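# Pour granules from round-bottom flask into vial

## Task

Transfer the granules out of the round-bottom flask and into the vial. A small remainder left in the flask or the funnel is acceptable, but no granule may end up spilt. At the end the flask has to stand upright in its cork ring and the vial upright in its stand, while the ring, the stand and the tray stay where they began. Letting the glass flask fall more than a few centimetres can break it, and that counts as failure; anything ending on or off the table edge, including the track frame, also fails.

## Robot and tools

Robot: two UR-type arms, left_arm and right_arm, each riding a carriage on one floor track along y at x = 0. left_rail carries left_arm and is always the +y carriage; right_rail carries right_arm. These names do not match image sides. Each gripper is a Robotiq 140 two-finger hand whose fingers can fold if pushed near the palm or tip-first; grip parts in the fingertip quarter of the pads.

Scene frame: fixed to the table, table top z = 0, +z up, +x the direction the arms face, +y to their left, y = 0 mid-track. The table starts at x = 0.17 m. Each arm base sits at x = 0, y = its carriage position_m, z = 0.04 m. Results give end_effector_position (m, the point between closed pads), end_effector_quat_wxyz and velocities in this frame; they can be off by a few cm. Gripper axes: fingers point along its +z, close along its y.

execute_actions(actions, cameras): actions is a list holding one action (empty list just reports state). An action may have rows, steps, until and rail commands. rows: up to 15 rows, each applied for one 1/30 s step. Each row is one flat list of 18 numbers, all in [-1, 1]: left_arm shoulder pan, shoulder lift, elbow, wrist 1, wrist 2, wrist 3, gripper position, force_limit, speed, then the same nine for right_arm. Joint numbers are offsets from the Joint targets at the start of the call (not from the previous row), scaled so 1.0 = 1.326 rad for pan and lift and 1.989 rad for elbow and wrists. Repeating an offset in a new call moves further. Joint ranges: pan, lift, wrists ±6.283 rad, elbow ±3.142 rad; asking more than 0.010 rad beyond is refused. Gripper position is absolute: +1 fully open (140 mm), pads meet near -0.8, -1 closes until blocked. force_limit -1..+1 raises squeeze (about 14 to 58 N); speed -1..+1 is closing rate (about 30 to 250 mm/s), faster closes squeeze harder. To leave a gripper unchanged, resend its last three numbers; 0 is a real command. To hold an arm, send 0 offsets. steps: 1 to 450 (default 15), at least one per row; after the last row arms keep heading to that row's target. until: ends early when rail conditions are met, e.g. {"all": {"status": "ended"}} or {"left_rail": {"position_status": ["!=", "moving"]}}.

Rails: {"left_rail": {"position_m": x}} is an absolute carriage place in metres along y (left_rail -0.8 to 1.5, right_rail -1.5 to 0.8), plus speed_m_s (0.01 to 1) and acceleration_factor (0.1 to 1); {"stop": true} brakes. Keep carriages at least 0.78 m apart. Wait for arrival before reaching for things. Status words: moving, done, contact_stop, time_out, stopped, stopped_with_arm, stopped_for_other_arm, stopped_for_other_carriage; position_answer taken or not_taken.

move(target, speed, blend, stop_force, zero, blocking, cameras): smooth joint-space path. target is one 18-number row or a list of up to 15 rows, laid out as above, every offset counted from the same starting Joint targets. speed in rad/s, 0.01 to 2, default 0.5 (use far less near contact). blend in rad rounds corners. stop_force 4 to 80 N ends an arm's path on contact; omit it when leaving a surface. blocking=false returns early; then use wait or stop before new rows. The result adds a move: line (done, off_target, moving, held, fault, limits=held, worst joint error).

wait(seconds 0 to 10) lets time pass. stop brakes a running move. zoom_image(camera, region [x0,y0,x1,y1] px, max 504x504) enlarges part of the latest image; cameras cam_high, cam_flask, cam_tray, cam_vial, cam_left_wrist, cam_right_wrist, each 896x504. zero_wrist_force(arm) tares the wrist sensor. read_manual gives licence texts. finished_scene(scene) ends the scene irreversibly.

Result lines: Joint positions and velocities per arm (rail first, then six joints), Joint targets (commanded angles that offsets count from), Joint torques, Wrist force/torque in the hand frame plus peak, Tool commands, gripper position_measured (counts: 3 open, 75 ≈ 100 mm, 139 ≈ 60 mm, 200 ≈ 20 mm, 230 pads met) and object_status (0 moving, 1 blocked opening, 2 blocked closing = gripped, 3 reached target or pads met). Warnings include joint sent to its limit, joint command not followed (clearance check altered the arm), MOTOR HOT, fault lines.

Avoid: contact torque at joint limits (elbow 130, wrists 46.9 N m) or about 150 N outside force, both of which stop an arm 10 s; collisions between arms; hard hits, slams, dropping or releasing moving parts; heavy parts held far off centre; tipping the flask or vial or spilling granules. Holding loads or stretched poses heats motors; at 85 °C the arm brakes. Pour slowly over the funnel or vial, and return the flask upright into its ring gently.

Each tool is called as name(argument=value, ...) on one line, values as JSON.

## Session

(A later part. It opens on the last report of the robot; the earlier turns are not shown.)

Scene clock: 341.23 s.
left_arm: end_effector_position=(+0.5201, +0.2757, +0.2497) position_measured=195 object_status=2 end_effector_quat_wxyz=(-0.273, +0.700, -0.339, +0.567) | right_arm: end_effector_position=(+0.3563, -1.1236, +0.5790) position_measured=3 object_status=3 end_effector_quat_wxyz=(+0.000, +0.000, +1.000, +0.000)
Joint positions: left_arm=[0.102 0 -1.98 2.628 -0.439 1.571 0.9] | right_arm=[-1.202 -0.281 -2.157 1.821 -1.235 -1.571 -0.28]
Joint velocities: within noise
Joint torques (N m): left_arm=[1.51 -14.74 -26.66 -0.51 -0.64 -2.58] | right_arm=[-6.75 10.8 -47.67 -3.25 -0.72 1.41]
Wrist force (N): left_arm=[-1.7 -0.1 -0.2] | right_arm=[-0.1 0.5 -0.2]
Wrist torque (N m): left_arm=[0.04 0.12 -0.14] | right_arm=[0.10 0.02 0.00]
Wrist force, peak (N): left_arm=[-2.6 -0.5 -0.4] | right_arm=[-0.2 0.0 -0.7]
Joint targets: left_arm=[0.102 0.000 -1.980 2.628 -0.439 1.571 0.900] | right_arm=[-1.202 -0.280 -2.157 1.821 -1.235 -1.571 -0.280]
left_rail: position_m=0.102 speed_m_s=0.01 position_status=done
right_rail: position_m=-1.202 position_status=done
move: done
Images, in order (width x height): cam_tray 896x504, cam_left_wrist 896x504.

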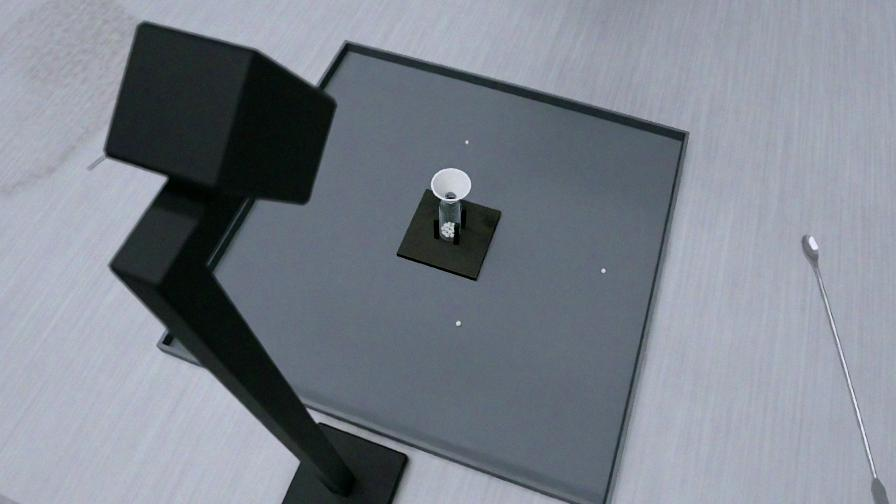

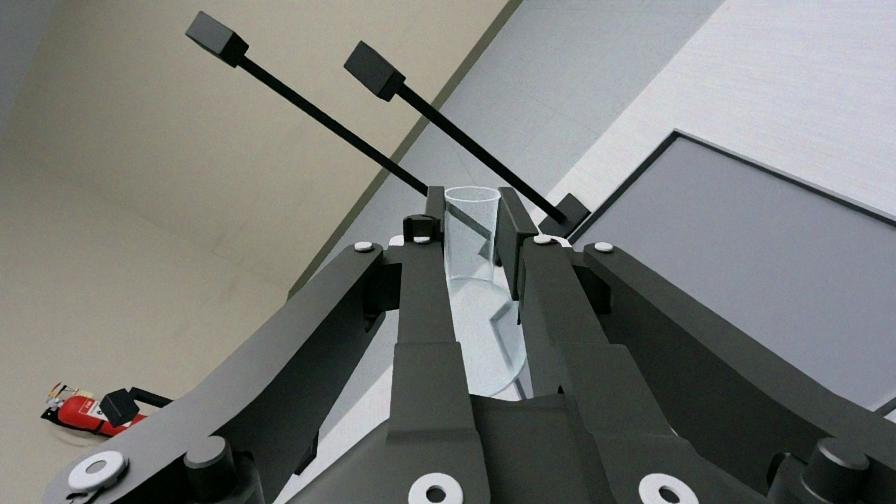

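move(target=[0,-0.049,0.0563,-0.1287,0,-0.4525,-1,0,-1,0,0,0,0,0,0,1,1,1], speed=0.5, cameras=[])

execute_actions(actions=[{"left_rail":{"position_m":0.7206,"speed_m_s":0.35,"acceleration_factor":0.25},"steps":450,"until":{"left_rail":{"position_status":["!=","moving"]}}}], cameras=["cam_flask"])

Scene clock: 348.13 s.
left_arm: end_effector_position=(+0.4997, +0.2757, +0.2797) position_measured=195 object_status=2 end_effector_quat_wxyz=(+0.000, +0.707, -0.001, +0.707) | right_arm: end_effector_position=(+0.3563, -1.1236, +0.5790) position_measured=3 object_status=3 end_effector_quat_wxyz=(+0.000, +0.000, +1.000, +0.000)
Joint positions: left_arm=[0.102 0 -2.045 2.74 -0.694 1.571 0.001] | right_arm=[-1.202 -0.281 -2.157 1.821 -1.235 -1.571 -0.281]
Joint velocities: within noise
Joint torques (N m): left_arm=[0.98 -9.85 -26.64 -5.93 -0.82 -1.94] | right_arm=[-4.68 12.39 -47.46 -3.39 -0.69 1.25]
Wrist force (N): left_arm=[-1.7 -0.1 0.3] | right_arm=[0.1 0.3 -0.5]
Wrist torque (N m): left_arm=[0.22 0.17 -0.15] | right_arm=[0.06 -0.02 0.00]
Wrist force, peak (N): left_arm=[-2.6 -0.6 0.0] | right_arm=[0.1 -0.3 -0.7]
Joint targets: left_arm=[0.102 0.000 -2.045 2.740 -0.695 1.571 0.000] | right_arm=[-1.202 -0.280 -2.157 1.821 -1.235 -1.571 -0.280]
left_rail: position_m=0.102 speed_m_s=0.01 position_status=done
right_rail: position_m=-1.202 position_status=done
move: done
No camera images: "cameras" was empty.

Scene clock: 352.00 s.
left_arm: end_effector_position=(+0.4997, +0.8942, +0.2797) position_measured=195 object_status=2 end_effector_quat_wxyz=(+0.000, +0.707, +0.000, +0.707) | right_arm: end_effector_position=(+0.3563, -1.1236, +0.5790) position_measured=3 object_status=3 end_effector_quat_wxyz=(+0.000, +0.000, +1.000, +0.000)
Joint positions: left_arm=[0.721 0 -2.045 2.74 -0.695 1.571 0] | right_arm=[-1.202 -0.28 -2.157 1.821 -1.235 -1.571 -0.281]
Joint velocities: within noise
Joint torques (N m): left_arm=[0.56 -8.22 -34.05 -3.42 -0.67 -2] | right_arm=[-3.94 11.8 -48.4 -4.05 -0.78 1.27]
Wrist force (N): left_arm=[-2.4 0.1 0.3] | right_arm=[-0.1 0.3 -0.3]
Wrist torque (N m): left_arm=[0.26 0.32 -0.14] | right_arm=[0.07 0.02 0.01]
Wrist force, peak (N): left_arm=[-2.4 -0.5 0.8] | right_arm=[0.2 0.4 -0.8]
Joint targets: left_arm=[0.721 0.000 -2.045 2.740 -0.695 1.571 0.000] | right_arm=[-1.202 -0.280 -2.157 1.821 -1.235 -1.571 -0.280]
Tool commands: left_gripper/position=-1.0 left_gripper/force_limit=+0.0 left_gripper/speed=-1.0 right_gripper/position=+1.0 right_gripper/force_limit=+1.0 right_gripper/speed=+1.0
left_rail: position_m=0.721 speed_m_s=0.35 position_status=done
right_rail: position_m=-1.202 position_status=done
Images, in order (width x height): cam_flask 896x504.

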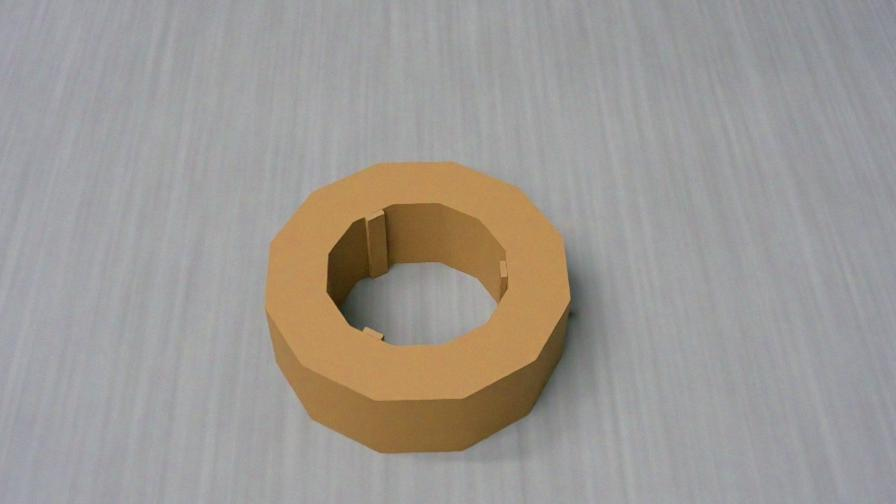

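move(target=[[0,0.4197,-0.0719,-0.2079,0,0,-1,0,-1,0,0,0,0,0,0,1,1,1],[0,0.6184,-0.0582,-0.3539,0,0,-1,0,-1,0,0,0,0,0,0,1,1,1]], speed=[0.3,0.1], cameras=["cam_flask","cam_left_wrist"])

Scene clock: 360.63 s.
left_arm: end_effector_position=(+0.6457, +0.8942, +0.1141) position_measured=195 object_status=2 end_effector_quat_wxyz=(+0.000, +0.707, +0.000, +0.707) | right_arm: end_effector_position=(+0.3563, -1.1236, +0.5790) position_measured=3 object_status=3 end_effector_quat_wxyz=(+0.000, +0.000, +1.000, +0.000)
Joint positions: left_arm=[0.721 0 -1.226 2.624 -1.398 1.571 0] | right_arm=[-1.202 -0.28 -2.157 1.821 -1.235 -1.571 -0.28]
Joint velocities: within noise
Joint torques (N m): left_arm=[0.08 -27.4 0.48 -5.24 -0.68 -1.9] | right_arm=[-5.93 14.91 -48.06 -3.45 -0.94 0.91]
Wrist force (N): left_arm=[-1.8 -0.5 0.0] | right_arm=[0.1 0.2 -0.4]
Wrist torque (N m): left_arm=[0.09 0.26 -0.13] | right_arm=[0.05 -0.01 0.01]
Wrist force, peak (N): left_arm=[-2.9 -0.7 0.0] | right_arm=[-0.4 0.4 -0.7]
Joint targets: left_arm=[0.721 0.000 -1.225 2.625 -1.398 1.571 0.000] | right_arm=[-1.202 -0.280 -2.157 1.821 -1.235 -1.571 -0.280]
left_rail: position_m=0.721 speed_m_s=0.35 position_status=done
right_rail: position_m=-1.202 position_status=done
move: done
Images, in order (width x height): cam_flask 896x504, cam_left_wrist 896x504.

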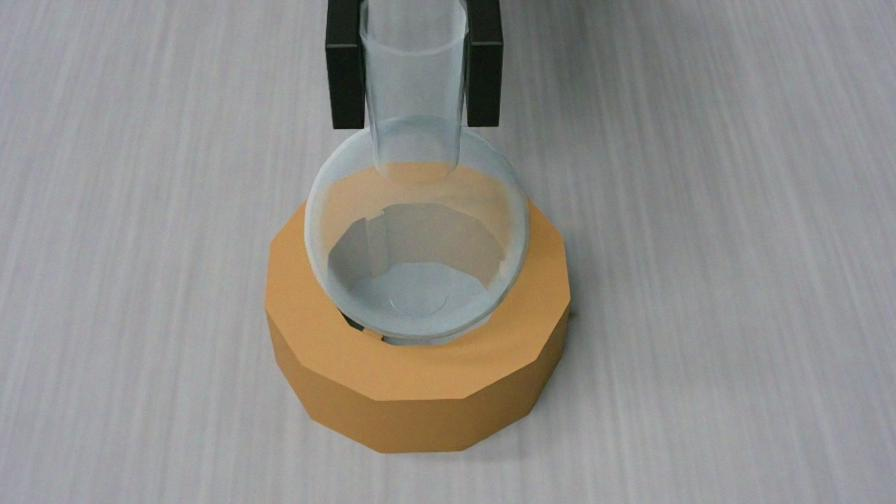

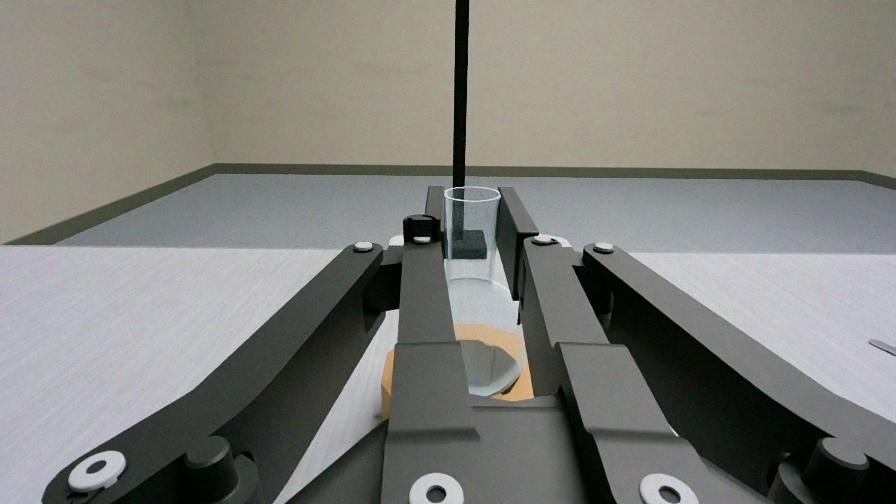

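move(target=[0,0,0,0,0,0,0.4,0,-1,0,0,0,0,0,0,1,1,1], cameras=[])

wait(seconds=0.7, cameras=["cam_flask","cam_left_wrist"])

Scene clock: 368.43 s.
left_arm: end_effector_position=(+0.6456, +0.8942, +0.1140) position_measured=78 object_status=0 end_effector_quat_wxyz=(+0.000, +0.707, +0.000, +0.707) | right_arm: end_effector_position=(+0.3563, -1.1236, +0.5790) position_measured=3 object_status=3 end_effector_quat_wxyz=(+0.000, +0.000, +1.000, +0.000)
Joint positions: left_arm=[0.721 0 -1.225 2.625 -1.398 1.571 0] | right_arm=[-1.202 -0.281 -2.157 1.821 -1.235 -1.571 -0.28]
Joint velocities: within noise
Joint torques (N m): left_arm=[0.23 -30.23 -11.57 -3.16 -0.74 -1.8] | right_arm=[-3.25 13.11 -46.36 -4.4 -0.69 1.79]
Wrist force (N): left_arm=[-2.0 -0.3 0.1] | right_arm=[-0.2 -0.1 -0.5]
Wrist torque (N m): left_arm=[0.15 0.35 -0.13] | right_arm=[-0.04 0.04 0.00]
Wrist force, peak (N): left_arm=[-2.6 -0.5 -0.1] | right_arm=[-0.1 0.2 -0.8]
Joint targets: left_arm=[0.721 0.000 -1.225 2.625 -1.398 1.571 0.000] | right_arm=[-1.202 -0.280 -2.157 1.821 -1.235 -1.571 -0.280]
left_rail: position_m=0.721 speed_m_s=0.35 position_status=done
right_rail: position_m=-1.202 position_status=done
move: done
No camera images: "cameras" was empty.

Scene clock: 369.13 s.
left_arm: end_effector_position=(+0.6456, +0.8942, +0.1140) position_measured=78 object_status=3 end_effector_quat_wxyz=(+0.000, +0.707, +0.000, +0.707) | right_arm: end_effector_position=(+0.3563, -1.1236, +0.5790) position_measured=3 object_status=3 end_effector_quat_wxyz=(+0.000, +0.000, +1.000, +0.000)
Joint positions: left_arm=[0.721 0 -1.225 2.625 -1.398 1.571 0] | right_arm=[-1.202 -0.281 -2.157 1.821 -1.235 -1.571 -0.28]
Joint velocities: within noise
Joint torques (N m): left_arm=[0.07 -31.08 -13.68 -3.11 -0.68 -2.07] | right_arm=[-5.89 12.4 -48.26 -3.78 -0.76 1.74]
Wrist force (N): left_arm=[-2.1 -0.6 -0.1] | right_arm=[-0.1 0.4 -0.4]
Wrist torque (N m): left_arm=[0.09 0.35 -0.13] | right_arm=[0.09 0.02 0.01]
Wrist force, peak (N): left_arm=[-2.5 -0.2 0.2] | right_arm=[-0.2 0.3 -0.8]
Joint targets: left_arm=[0.721 0.000 -1.225 2.625 -1.398 1.571 0.000] | right_arm=[-1.202 -0.280 -2.157 1.821 -1.235 -1.571 -0.280]
Tool commands: left_gripper/position=+0.4 left_gripper/force_limit=+0.0 left_gripper/speed=-1.0 right_gripper/position=+1.0 right_gripper/force_limit=+1.0 right_gripper/speed=+1.0
left_rail: position_m=0.721 speed_m_s=0.35 position_status=done
right_rail: position_m=-1.202 position_status=done
wait: 0.70 s
Images, in order (width x height): cam_flask 896x504, cam_left_wrist 896x504.

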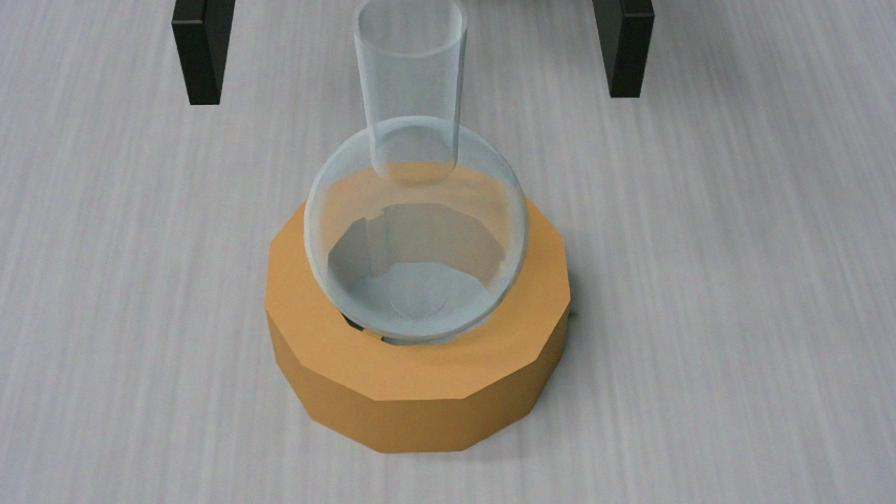

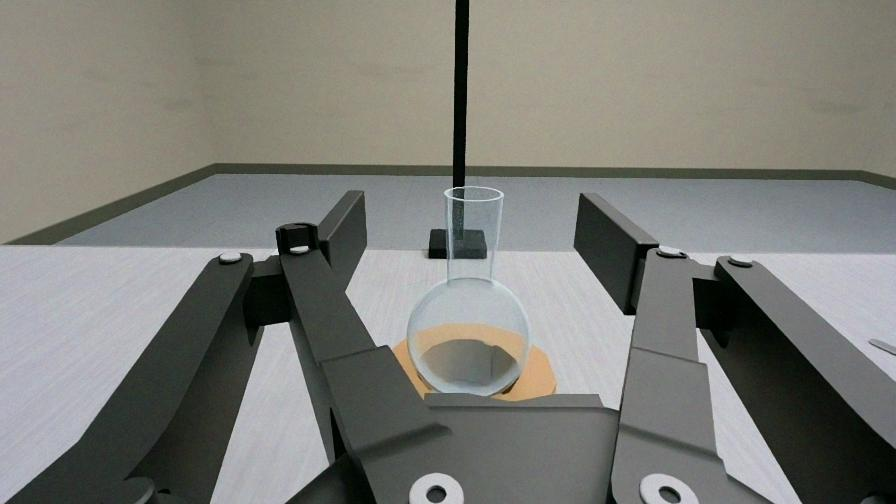

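move(target=[[0,-0.0173,0.0402,-0.0292,0,0,0.4,0,-1,0,0,0,0,0,0,1,1,1],[0,-0.1516,0.1252,-0.0236,0,0,0.4,0,-1,0,0,0,0,0,0,1,1,1],[0,-0.6546,0.0437,0.3927,0,0,0.4,0,-1,0,0,0,0,0,0,1,1,1]], speed=[0.1,0.3,0.6], blend=0.03, cameras=["cam_flask"])

execute_actions(actions=[{"left_rail":{"position_m":0.09},"steps":450,"until":{"left_rail":{"position_status":["!=","moving"]}}}], cameras=[])

move(target=[0,-0.0238,-0.2235,-0.1554,-0.7898,0,-0.55,-1,0,0,0,0,0,0,0,1,1,1], speed=1.0, cameras=[])

move(target=[0,-0.0238,-0.2235,-0.1554,-0.7898,0,-0.55,-1,0,0,0,0,0,0,0,1,1,1], speed=1.0, cameras=["cam_left_wrist","cam_high"])

zoom_image(camera="cam_left_wrist", region=[220, 100, 720, 380])

Scene clock: 385.13 s.
left_arm: end_effector_position=(+0.5006, +0.8943, +0.3002) position_measured=78 object_status=3 end_effector_quat_wxyz=(+0.000, +0.707, +0.000, +0.707) | right_arm: end_effector_position=(+0.3563, -1.1236, +0.5790) position_measured=3 object_status=3 end_effector_quat_wxyz=(+0.000, +0.000, +1.000, +0.000)
Joint positions: left_arm=[0.721 0 -2.093 2.712 -0.618 1.571 0] | right_arm=[-1.202 -0.28 -2.157 1.821 -1.235 -1.571 -0.281]
Joint velocities: within noise
Joint torques (N m): left_arm=[0.18 -5.39 -48.72 -2.19 -0.68 -1.92] | right_arm=[-3.35 12.72 -47.15 -3.88 -0.63 1.57]
Wrist force (N): left_arm=[-1.4 -0.2 -0.2] | right_arm=[-0.1 -0.1 -0.7]
Wrist torque (N m): left_arm=[0.20 0.24 -0.12] | right_arm=[-0.04 0.03 0.00]
Wrist force, peak (N): left_arm=[-2.5 -0.5 -2.1] | right_arm=[0.0 0.3 -0.7]
Joint targets: left_arm=[0.721 0.000 -2.093 2.711 -0.617 1.571 0.000] | right_arm=[-1.202 -0.280 -2.157 1.821 -1.235 -1.571 -0.280]
left_rail: position_m=0.721 speed_m_s=0.35 position_status=done
right_rail: position_m=-1.202 position_status=done
move: done
Images, in order (width x height): cam_flask 896x504.

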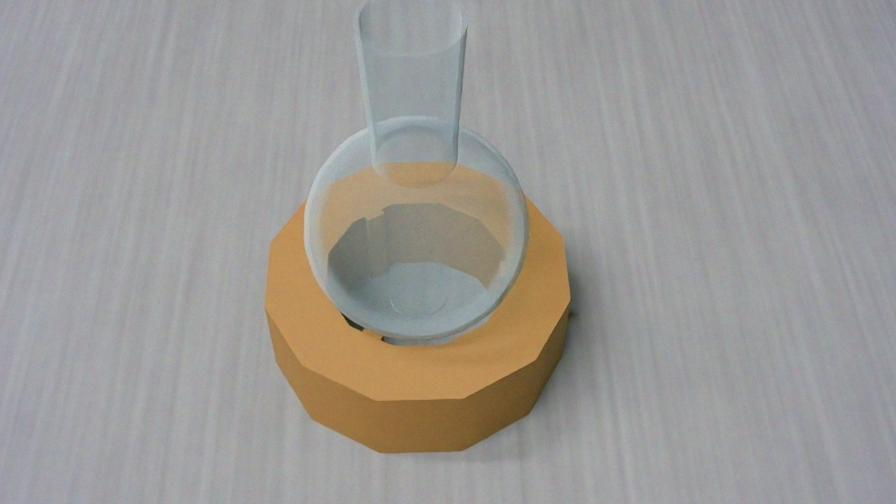

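Scene clock: 389.03 s.
left_arm: end_effector_position=(+0.5006, +0.2637, +0.3003) position_measured=78 object_status=3 end_effector_quat_wxyz=(+0.000, +0.707, +0.000, +0.707) | right_arm: end_effector_position=(+0.3563, -1.1236, +0.5790) position_measured=3 object_status=3 end_effector_quat_wxyz=(+0.000, +0.000, +1.000, +0.000)
Joint positions: left_arm=[0.09 0 -2.093 2.711 -0.617 1.571 0] | right_arm=[-1.202 -0.281 -2.157 1.821 -1.235 -1.571 -0.281]
Joint velocities: within noise
Joint torques (N m): left_arm=[-0.69 -6.41 -41.73 -3.54 -0.55 -1.75] | right_arm=[-4.76 9.86 -47.21 -3.72 -0.77 1.55]
Wrist force (N): left_arm=[-1.2 -0.1 0.4] | right_arm=[0.1 -0.1 -0.5]
Wrist torque (N m): left_arm=[0.22 0.20 -0.11] | right_arm=[-0.02 -0.03 0.01]
Wrist force, peak (N): left_arm=[-1.8 -0.4 0.4] | right_arm=[-0.3 0.4 -0.5]
Joint targets: left_arm=[0.090 0.000 -2.093 2.711 -0.617 1.571 0.000] | right_arm=[-1.202 -0.280 -2.157 1.821 -1.235 -1.571 -0.280]
Tool commands: left_gripper/position=+0.4 left_gripper/force_limit=+0.0 left_gripper/speed=-1.0 right_gripper/position=+1.0 right_gripper/force_limit=+1.0 right_gripper/speed=+1.0
left_rail: position_m=0.090 speed_m_s=0.35 position_status=done
right_rail: position_m=-1.202 position_status=done
No camera images: "cameras" was empty.

Scene clock: 391.53 s.
left_arm: end_effector_position=(+0.3286, +0.6046, +0.5762) position_measured=199 object_status=3 end_effector_quat_wxyz=(-0.271, +0.271, +0.653, +0.654) | right_arm: end_effector_position=(+0.3563, -1.1236, +0.5790) position_measured=3 object_status=3 end_effector_quat_wxyz=(+0.000, +0.000, +1.000, +0.000)
Joint positions: left_arm=[0.09 0 -2.125 2.267 -0.926 0.001 0] | right_arm=[-1.202 -0.28 -2.157 1.821 -1.235 -1.571 -0.281]
Joint velocities: within noise
Joint torques (N m): left_arm=[-1.17 -15.02 -58.34 -5.15 -1.1 -1.73] | right_arm=[-5.75 12.4 -47.7 -4 -1 1.65]
Wrist force (N): left_arm=[-0.6 -0.1 0.1] | right_arm=[0.1 0.4 -0.5]
Wrist torque (N m): left_arm=[0.22 0.05 -0.09] | right_arm=[0.08 -0.01 0.01]
Wrist force, peak (N): left_arm=[-2.9 0.6 -0.5] | right_arm=[0.1 0.4 -0.6]
Joint targets: left_arm=[0.090 0.000 -2.125 2.267 -0.926 0.001 0.000] | right_arm=[-1.202 -0.280 -2.157 1.821 -1.235 -1.571 -0.280]
left_rail: position_m=0.090 speed_m_s=0.35 position_status=done
right_rail: position_m=-1.202 position_status=done
move: done
No camera images: "cameras" was empty.

Scene clock: 394.03 s.
left_arm: end_effector_position=(+0.3207, +0.2644, +0.5778) position_measured=199 object_status=3 end_effector_quat_wxyz=(-0.001, +0.000, +1.000, +0.001) | right_arm: end_effector_position=(+0.3563, -1.1236, +0.5790) position_measured=3 object_status=3 end_effector_quat_wxyz=(+0.000, +0.000, +1.000, +0.000)
Joint positions: left_arm=[0.09 0 -2.156 1.823 -1.235 -1.569 0] | right_arm=[-1.202 -0.28 -2.157 1.821 -1.235 -1.571 -0.28]
Joint velocities: within noise
Joint torques (N m): left_arm=[-2.41 -10.41 -56.6 -6.75 -2.59 -1.8] | right_arm=[-4.03 11.44 -47.68 -4.08 -0.9 1.41]
Wrist force (N): left_arm=[-0.3 0.2 -0.4] | right_arm=[-0.1 0.5 -0.1]
Wrist torque (N m): left_arm=[0.04 0.06 0.02] | right_arm=[0.10 0.03 0.00]
Wrist force, peak (N): left_arm=[-0.3 -0.9 -1.8] | right_arm=[-0.2 0.1 -0.9]
Joint targets: left_arm=[0.090 0.000 -2.156 1.823 -1.235 -1.570 0.000] | right_arm=[-1.202 -0.280 -2.157 1.821 -1.235 -1.571 -0.280]
left_rail: position_m=0.090 speed_m_s=0.35 position_status=done
right_rail: position_m=-1.202 position_status=done
move: done
Images, in order (width x height): cam_high 896x504, cam_left_wrist 896x504.

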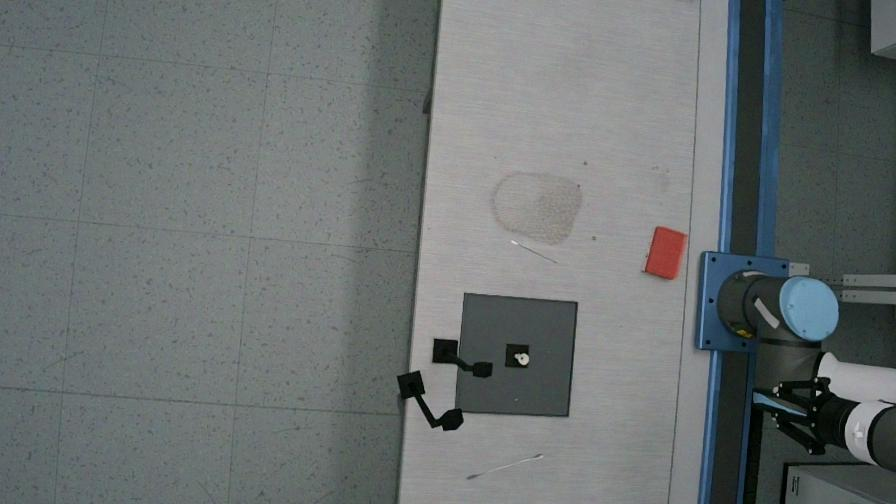

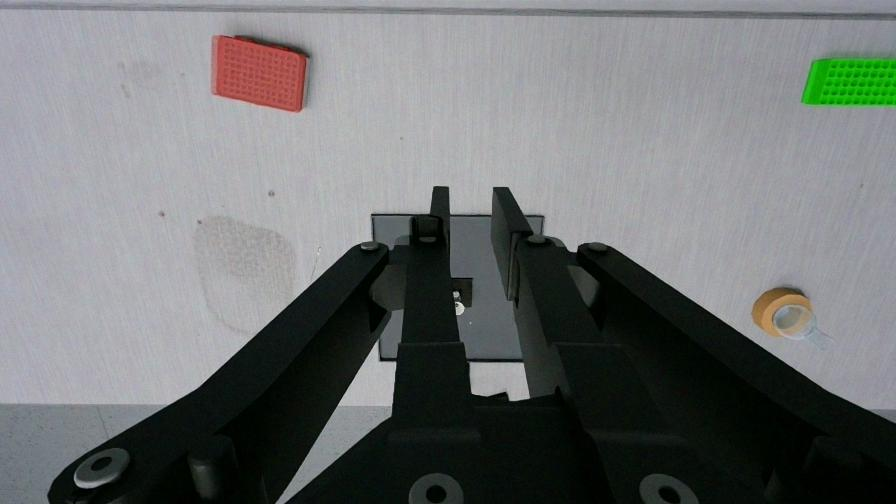

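Scaled by 1.008 from the camera's 896x504 image, which has a finer 1280x720 frame.

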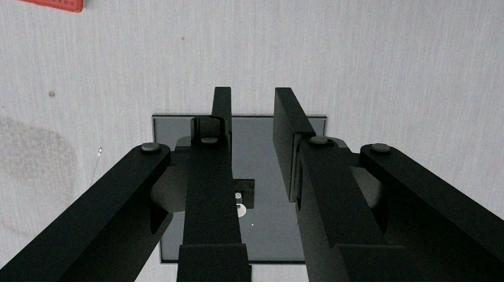

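move(target=[0,0,0,0,0,0,1,-1,0,0,0,0,0,0,0,1,1,1], cameras=["cam_left_wrist"])

zoom_image(camera="cam_left_wrist", region=[350, 190, 570, 390])

zoom_image(camera="cam_tray", region=[150, 0, 700, 504])

Scene clock: 400.77 s.
left_arm: end_effector_position=(+0.3208, +0.2643, +0.5779) position_measured=3 object_status=0 end_effector_quat_wxyz=(-0.001, +0.000, +1.000, +0.000) | right_arm: end_effector_position=(+0.3563, -1.1236, +0.5790) position_measured=3 object_status=3 end_effector_quat_wxyz=(+0.000, +0.000, +1.000, +0.000)
Joint positions: left_arm=[0.09 0 -2.156 1.822 -1.235 -1.57 0] | right_arm=[-1.202 -0.28 -2.157 1.821 -1.235 -1.571 -0.281]
Joint velocities: within noise
Joint torques (N m): left_arm=[-1.78 -10.85 -49.63 -5.32 -2.47 -1.77] | right_arm=[-2.74 10.02 -46.32 -3.91 -0.62 1.29]
Wrist force (N): left_arm=[-0.1 0.1 -0.2] | right_arm=[-0.3 0.1 -0.4]
Wrist torque (N m): left_arm=[0.01 0.01 0.02] | right_arm=[0.02 0.07 0.00]
Wrist force, peak (N): left_arm=[-0.8 -0.3 -0.3] | right_arm=[0.2 0.3 -0.7]
Joint targets: left_arm=[0.090 0.000 -2.156 1.823 -1.235 -1.570 0.000] | right_arm=[-1.202 -0.280 -2.157 1.821 -1.235 -1.571 -0.280]
left_rail: position_m=0.090 speed_m_s=0.35 position_status=done
right_rail: position_m=-1.202 position_status=done
move: done
Images, in order (width x height): cam_left_wrist 896x504.

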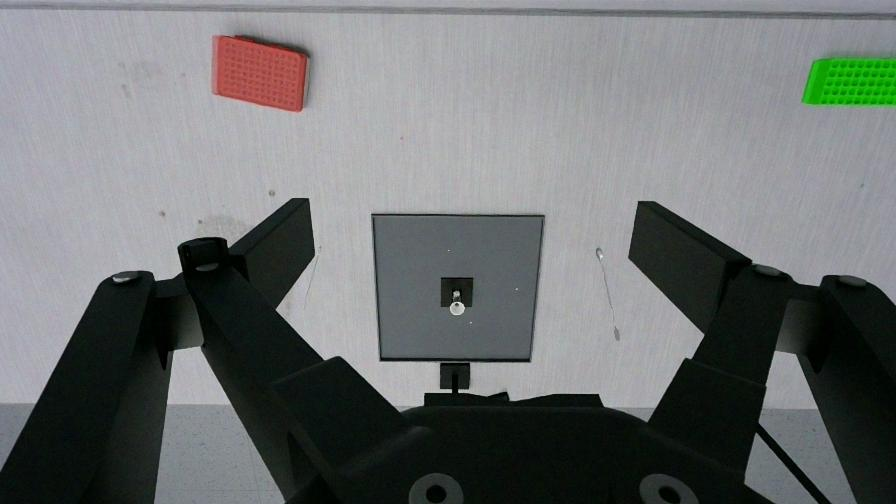

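Scaled by 2.291 from the camera's 896x504 image, which has a finer 1280x720 frame.

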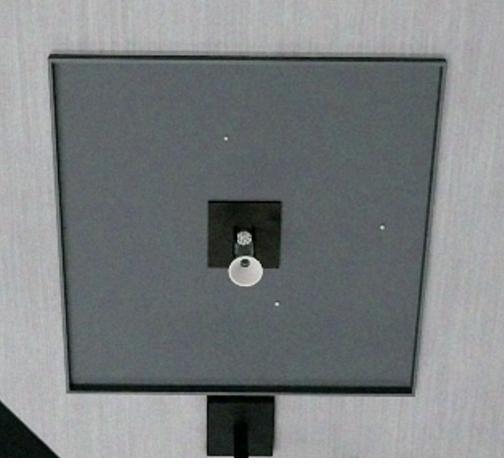

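This scene's latest camera images include none from cam_tray. They are from: cam_left_wrist. cam_tray's image comes with the result of a call that names it in "cameras".

execute_actions(actions=[{"left_rail":{"position_m":0.082,"speed_m_s":0.1},"steps":100,"until":{"left_rail":{"position_status":["!=","moving"]}}}], cameras=[])

move(target=[0,0.446,0.2274,-0.5259,0,0,-0.3,-1,0,0,0,0,0,0,0,1,1,1], speed=0.5, cameras=["cam_left_wrist"])

zoom_image(camera="cam_left_wrist", region=[350, 80, 600, 330])

Scene clock: 414.13 s.
left_arm: end_effector_position=(+0.3208, +0.2564, +0.5779) position_measured=3 object_status=3 end_effector_quat_wxyz=(-0.001, +0.000, +1.000, +0.000) | right_arm: end_effector_position=(+0.3563, -1.1236, +0.5790) position_measured=3 object_status=3 end_effector_quat_wxyz=(+0.000, +0.000, +1.000, +0.000)
Joint positions: left_arm=[0.082 0 -2.156 1.822 -1.235 -1.57 0] | right_arm=[-1.202 -0.281 -2.157 1.821 -1.235 -1.571 -0.281]
Joint velocities: within noise
Joint torques (N m): left_arm=[-3.21 -9.44 -44.86 -4.04 -2.24 -1.42] | right_arm=[-5.94 12.54 -47 -4.31 -0.78 1.38]
Wrist force (N): left_arm=[-0.3 -0.1 0.0] | right_arm=[-0.1 0.2 -0.5]
Wrist torque (N m): left_arm=[-0.03 0.04 0.02] | right_arm=[0.03 0.02 0.00]
Wrist force, peak (N): left_arm=[-0.7 -0.6 -0.3] | right_arm=[-0.1 0.2 -0.8]
Joint targets: left_arm=[0.082 0.000 -2.156 1.823 -1.235 -1.570 0.000] | right_arm=[-1.202 -0.280 -2.157 1.821 -1.235 -1.571 -0.280]
Tool commands: left_gripper/position=+1.0 left_gripper/force_limit=-1.0 left_gripper/speed=+0.0 right_gripper/position=+1.0 right_gripper/force_limit=+1.0 right_gripper/speed=+1.0
left_rail: position_m=0.082 speed_m_s=0.10 position_status=done
right_rail: position_m=-1.202 position_status=done
No camera images: "cameras" was empty.

Scene clock: 416.97 s.
left_arm: end_effector_position=(+0.5573, +0.2562, +0.1207) position_measured=167 object_status=3 end_effector_quat_wxyz=(+0.000, +0.000, +1.000, +0.000) | right_arm: end_effector_position=(+0.3563, -1.1236, +0.5790) position_measured=3 object_status=3 end_effector_quat_wxyz=(+0.000, +0.000, +1.000, +0.000)
Joint positions: left_arm=[0.082 0 -1.565 2.275 -2.281 -1.57 0] | right_arm=[-1.202 -0.28 -2.157 1.821 -1.235 -1.571 -0.281]
Joint velocities: within noise
Joint torques (N m): left_arm=[-1.37 -33.83 -25.8 -6.27 -2.2 -1.74] | right_arm=[-6.71 13.37 -47.81 -4.15 -0.95 1.58]
Wrist force (N): left_arm=[-0.6 0.5 -0.4] | right_arm=[-0.2 0.0 -0.4]
Wrist torque (N m): left_arm=[0.13 0.12 -0.03] | right_arm=[0.00 0.05 0.01]
Wrist force, peak (N): left_arm=[1.7 0.2 -2.0] | right_arm=[-0.1 0.6 -0.6]
Joint targets: left_arm=[0.082 0.000 -1.565 2.275 -2.281 -1.570 0.000] | right_arm=[-1.202 -0.280 -2.157 1.821 -1.235 -1.571 -0.280]
left_rail: position_m=0.082 speed_m_s=0.10 position_status=done
right_rail: position_m=-1.202 position_status=done
move: done
Images, in order (width x height): cam_left_wrist 896x504.

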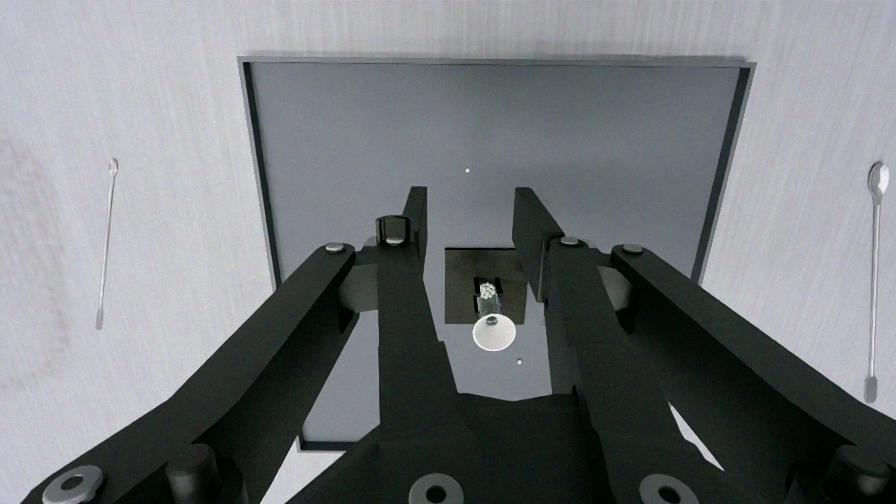

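Scaled by 2.016 from the camera's 896x504 image, which has a finer 1280x720 frame.

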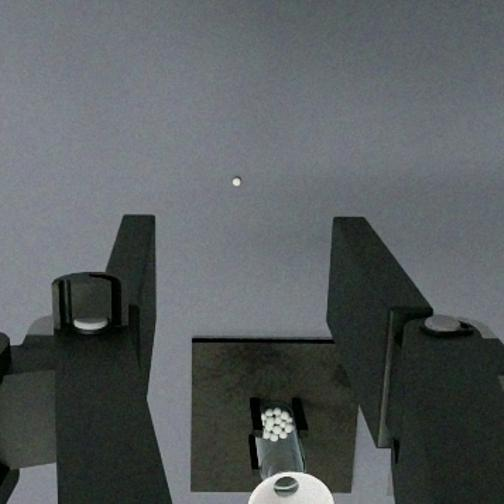

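move(target=[0,0.0995,0.0329,-0.0993,0,0,-0.55,-1,-0.5,0,0,0,0,0,0,1,1,1], speed=0.08, cameras=["cam_left_wrist"])

zoom_image(camera="cam_left_wrist", region=[400, 130, 550, 250])

Scene clock: 432.20 s.
left_arm: end_effector_position=(+0.5565, +0.2562, +0.0371) position_measured=199 object_status=3 end_effector_quat_wxyz=(+0.000, +0.000, +1.000, +0.000) | right_arm: end_effector_position=(+0.3563, -1.1236, +0.5790) position_measured=3 object_status=3 end_effector_quat_wxyz=(+0.000, +0.000, +1.000, +0.000)
Joint positions: left_arm=[0.082 0 -1.433 2.34 -2.478 -1.57 0] | right_arm=[-1.202 -0.281 -2.157 1.821 -1.235 -1.571 -0.281]
Joint velocities: within noise
Joint torques (N m): left_arm=[-1.35 -40.02 -22.38 -6.58 -1.77 -1.59] | right_arm=[-4.7 13.57 -47.55 -3.76 -0.8 1.78]
Wrist force (N): left_arm=[-0.7 0.4 -0.8] | right_arm=[0.0 0.2 -0.6]
Wrist torque (N m): left_arm=[0.10 0.16 0.02] | right_arm=[0.03 0.01 0.01]
Wrist force, peak (N): left_arm=[-1.0 0.3 -1.2] | right_arm=[-0.6 0.6 -0.4]
Joint targets: left_arm=[0.082 0.000 -1.433 2.340 -2.479 -1.570 0.000] | right_arm=[-1.202 -0.280 -2.157 1.821 -1.235 -1.571 -0.280]
left_rail: position_m=0.082 speed_m_s=0.10 position_status=done
right_rail: position_m=-1.202 position_status=done
move: done
Images, in order (width x height): cam_left_wrist 896x504.

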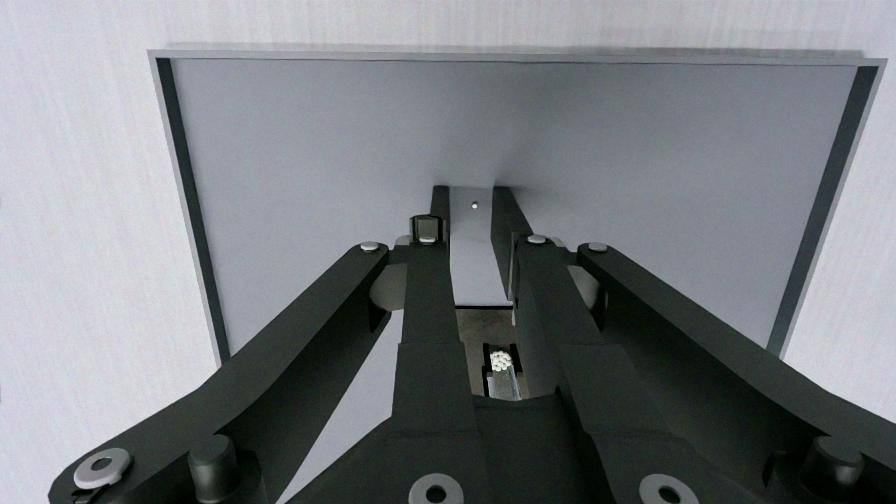

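Scaled by 3.360 from the camera's 896x504 image, which has a finer 1280x720 frame.

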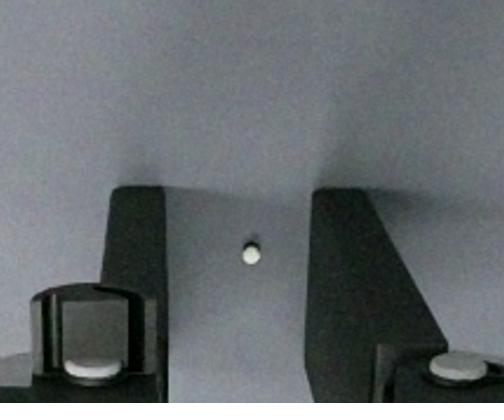

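move(target=[0,0.0008,0.0002,-0.0008,0,0,-0.55,-1,-0.5,0,0,0,0,0,0,1,1,1], speed=0.03, cameras=[])

move(target=[0,0,0,0,0,0,-1,-1,-1,0,0,0,0,0,0,1,1,1], cameras=[])

wait(seconds=1.5, cameras=["cam_left_wrist","cam_tray"])

zoom_image(camera="cam_left_wrist", region=[400, 130, 550, 250])

Scene clock: 440.73 s.
left_arm: end_effector_position=(+0.5565, +0.2562, +0.0364) position_measured=199 object_status=3 end_effector_quat_wxyz=(+0.001, +0.000, +1.000, +0.000) | right_arm: end_effector_position=(+0.3563, -1.1236, +0.5790) position_measured=3 object_status=3 end_effector_quat_wxyz=(+0.000, +0.000, +1.000, +0.000)
Joint positions: left_arm=[0.082 0 -1.432 2.341 -2.48 -1.57 0] | right_arm=[-1.202 -0.281 -2.157 1.821 -1.235 -1.571 -0.28]
Joint velocities: within noise
Joint torques (N m): left_arm=[-1.67 -34.35 -20.34 -6.46 -1.58 -1.48] | right_arm=[-2.29 13.05 -48.68 -4.15 -0.72 1.12]
Wrist force (N): left_arm=[-0.6 0.4 -0.6] | right_arm=[-0.5 0.2 -0.3]
Wrist torque (N m): left_arm=[0.09 0.15 0.02] | right_arm=[0.04 0.11 0.01]
Wrist force, peak (N): left_arm=[-0.9 1.0 -0.8] | right_arm=[-0.1 0.4 -0.8]
Joint targets: left_arm=[0.082 0.000 -1.432 2.341 -2.480 -1.570 0.000] | right_arm=[-1.202 -0.280 -2.157 1.821 -1.235 -1.571 -0.280]
left_rail: position_m=0.082 speed_m_s=0.10 position_status=done
right_rail: position_m=-1.202 position_status=done
move: done
No camera images: "cameras" was empty.

Scene clock: 441.63 s.
left_arm: end_effector_position=(+0.5565, +0.2562, +0.0364) position_measured=230 object_status=0 end_effector_quat_wxyz=(+0.001, +0.000, +1.000, +0.000) | right_arm: end_effector_position=(+0.3563, -1.1236, +0.5790) position_measured=3 object_status=3 end_effector_quat_wxyz=(+0.000, +0.000, +1.000, +0.000)
Joint positions: left_arm=[0.082 0 -1.432 2.341 -2.48 -1.57 0] | right_arm=[-1.202 -0.281 -2.157 1.821 -1.235 -1.571 -0.281]
Joint velocities: within noise
Joint torques (N m): left_arm=[-2.72 -35.02 -23 -6.37 -1.45 -1.53] | right_arm=[-6.42 12.86 -48.45 -4.22 -1.22 1.86]
Wrist force (N): left_arm=[-0.8 0.2 -0.9] | right_arm=[-0.2 0.0 -0.6]
Wrist torque (N m): left_arm=[0.05 0.17 0.02] | right_arm=[0.00 0.04 0.00]
Wrist force, peak (N): left_arm=[-0.9 0.6 -1.0] | right_arm=[-0.2 0.2 -0.7]
Joint targets: left_arm=[0.082 0.000 -1.432 2.341 -2.480 -1.570 0.000] | right_arm=[-1.202 -0.280 -2.157 1.821 -1.235 -1.571 -0.280]
left_rail: position_m=0.082 speed_m_s=0.10 position_status=done
right_rail: position_m=-1.202 position_status=done
move: done
No camera images: "cameras" was empty.

Scene clock: 443.13 s.
left_arm: end_effector_position=(+0.5565, +0.2562, +0.0364) position_measured=230 object_status=3 end_effector_quat_wxyz=(+0.001, +0.000, +1.000, +0.000) | right_arm: end_effector_position=(+0.3563, -1.1236, +0.5790) position_measured=3 object_status=3 end_effector_quat_wxyz=(+0.000, +0.000, +1.000, +0.000)
Joint positions: left_arm=[0.082 0 -1.432 2.341 -2.48 -1.57 0] | right_arm=[-1.202 -0.281 -2.157 1.821 -1.235 -1.571 -0.28]
Joint velocities: within noise
Joint torques (N m): left_arm=[-2.72 -34.71 -27.62 -5.73 -1.52 -1.47] | right_arm=[-2.58 10.95 -47.32 -4.28 -0.77 1.22]
Wrist force (N): left_arm=[-0.5 0.3 -0.8] | right_arm=[-0.5 0.3 -0.5]
Wrist torque (N m): left_arm=[0.07 0.13 0.02] | right_arm=[0.06 0.12 0.00]
Wrist force, peak (N): left_arm=[-0.8 0.1 -1.4] | right_arm=[-0.2 0.5 -0.7]
Joint targets: left_arm=[0.082 0.000 -1.432 2.341 -2.480 -1.570 0.000] | right_arm=[-1.202 -0.280 -2.157 1.821 -1.235 -1.571 -0.280]
Tool commands: left_gripper/position=-1.0 left_gripper/force_limit=-1.0 left_gripper/speed=-1.0 right_gripper/position=+1.0 right_gripper/force_limit=+1.0 right_gripper/speed=+1.0
left_rail: position_m=0.082 speed_m_s=0.10 position_status=done
right_rail: position_m=-1.202 position_status=done
wait: 1.50 s
Images, in order (width x height): cam_tray 896x504, cam_left_wrist 896x504.

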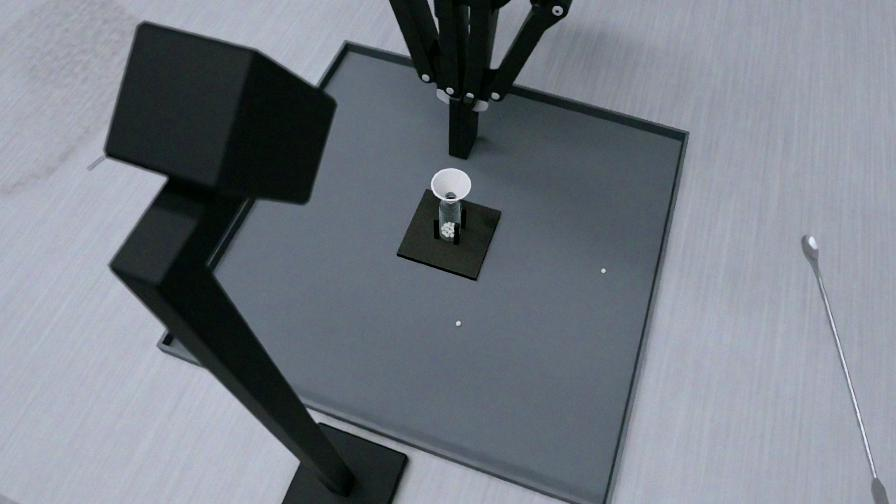

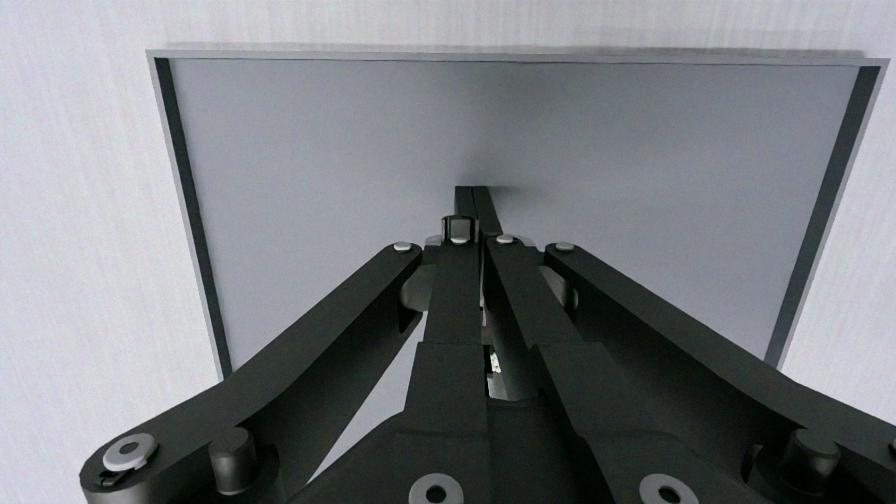

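Scaled by 3.360 from the camera's 896x504 image, which has a finer 1280x720 frame.

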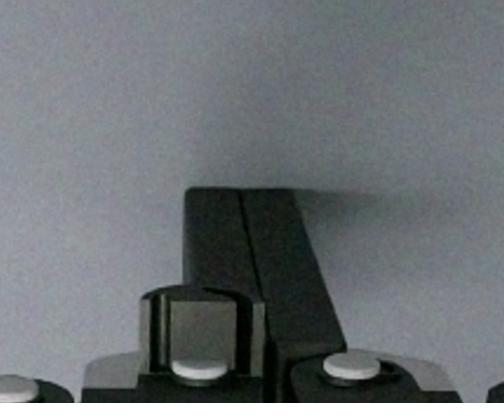

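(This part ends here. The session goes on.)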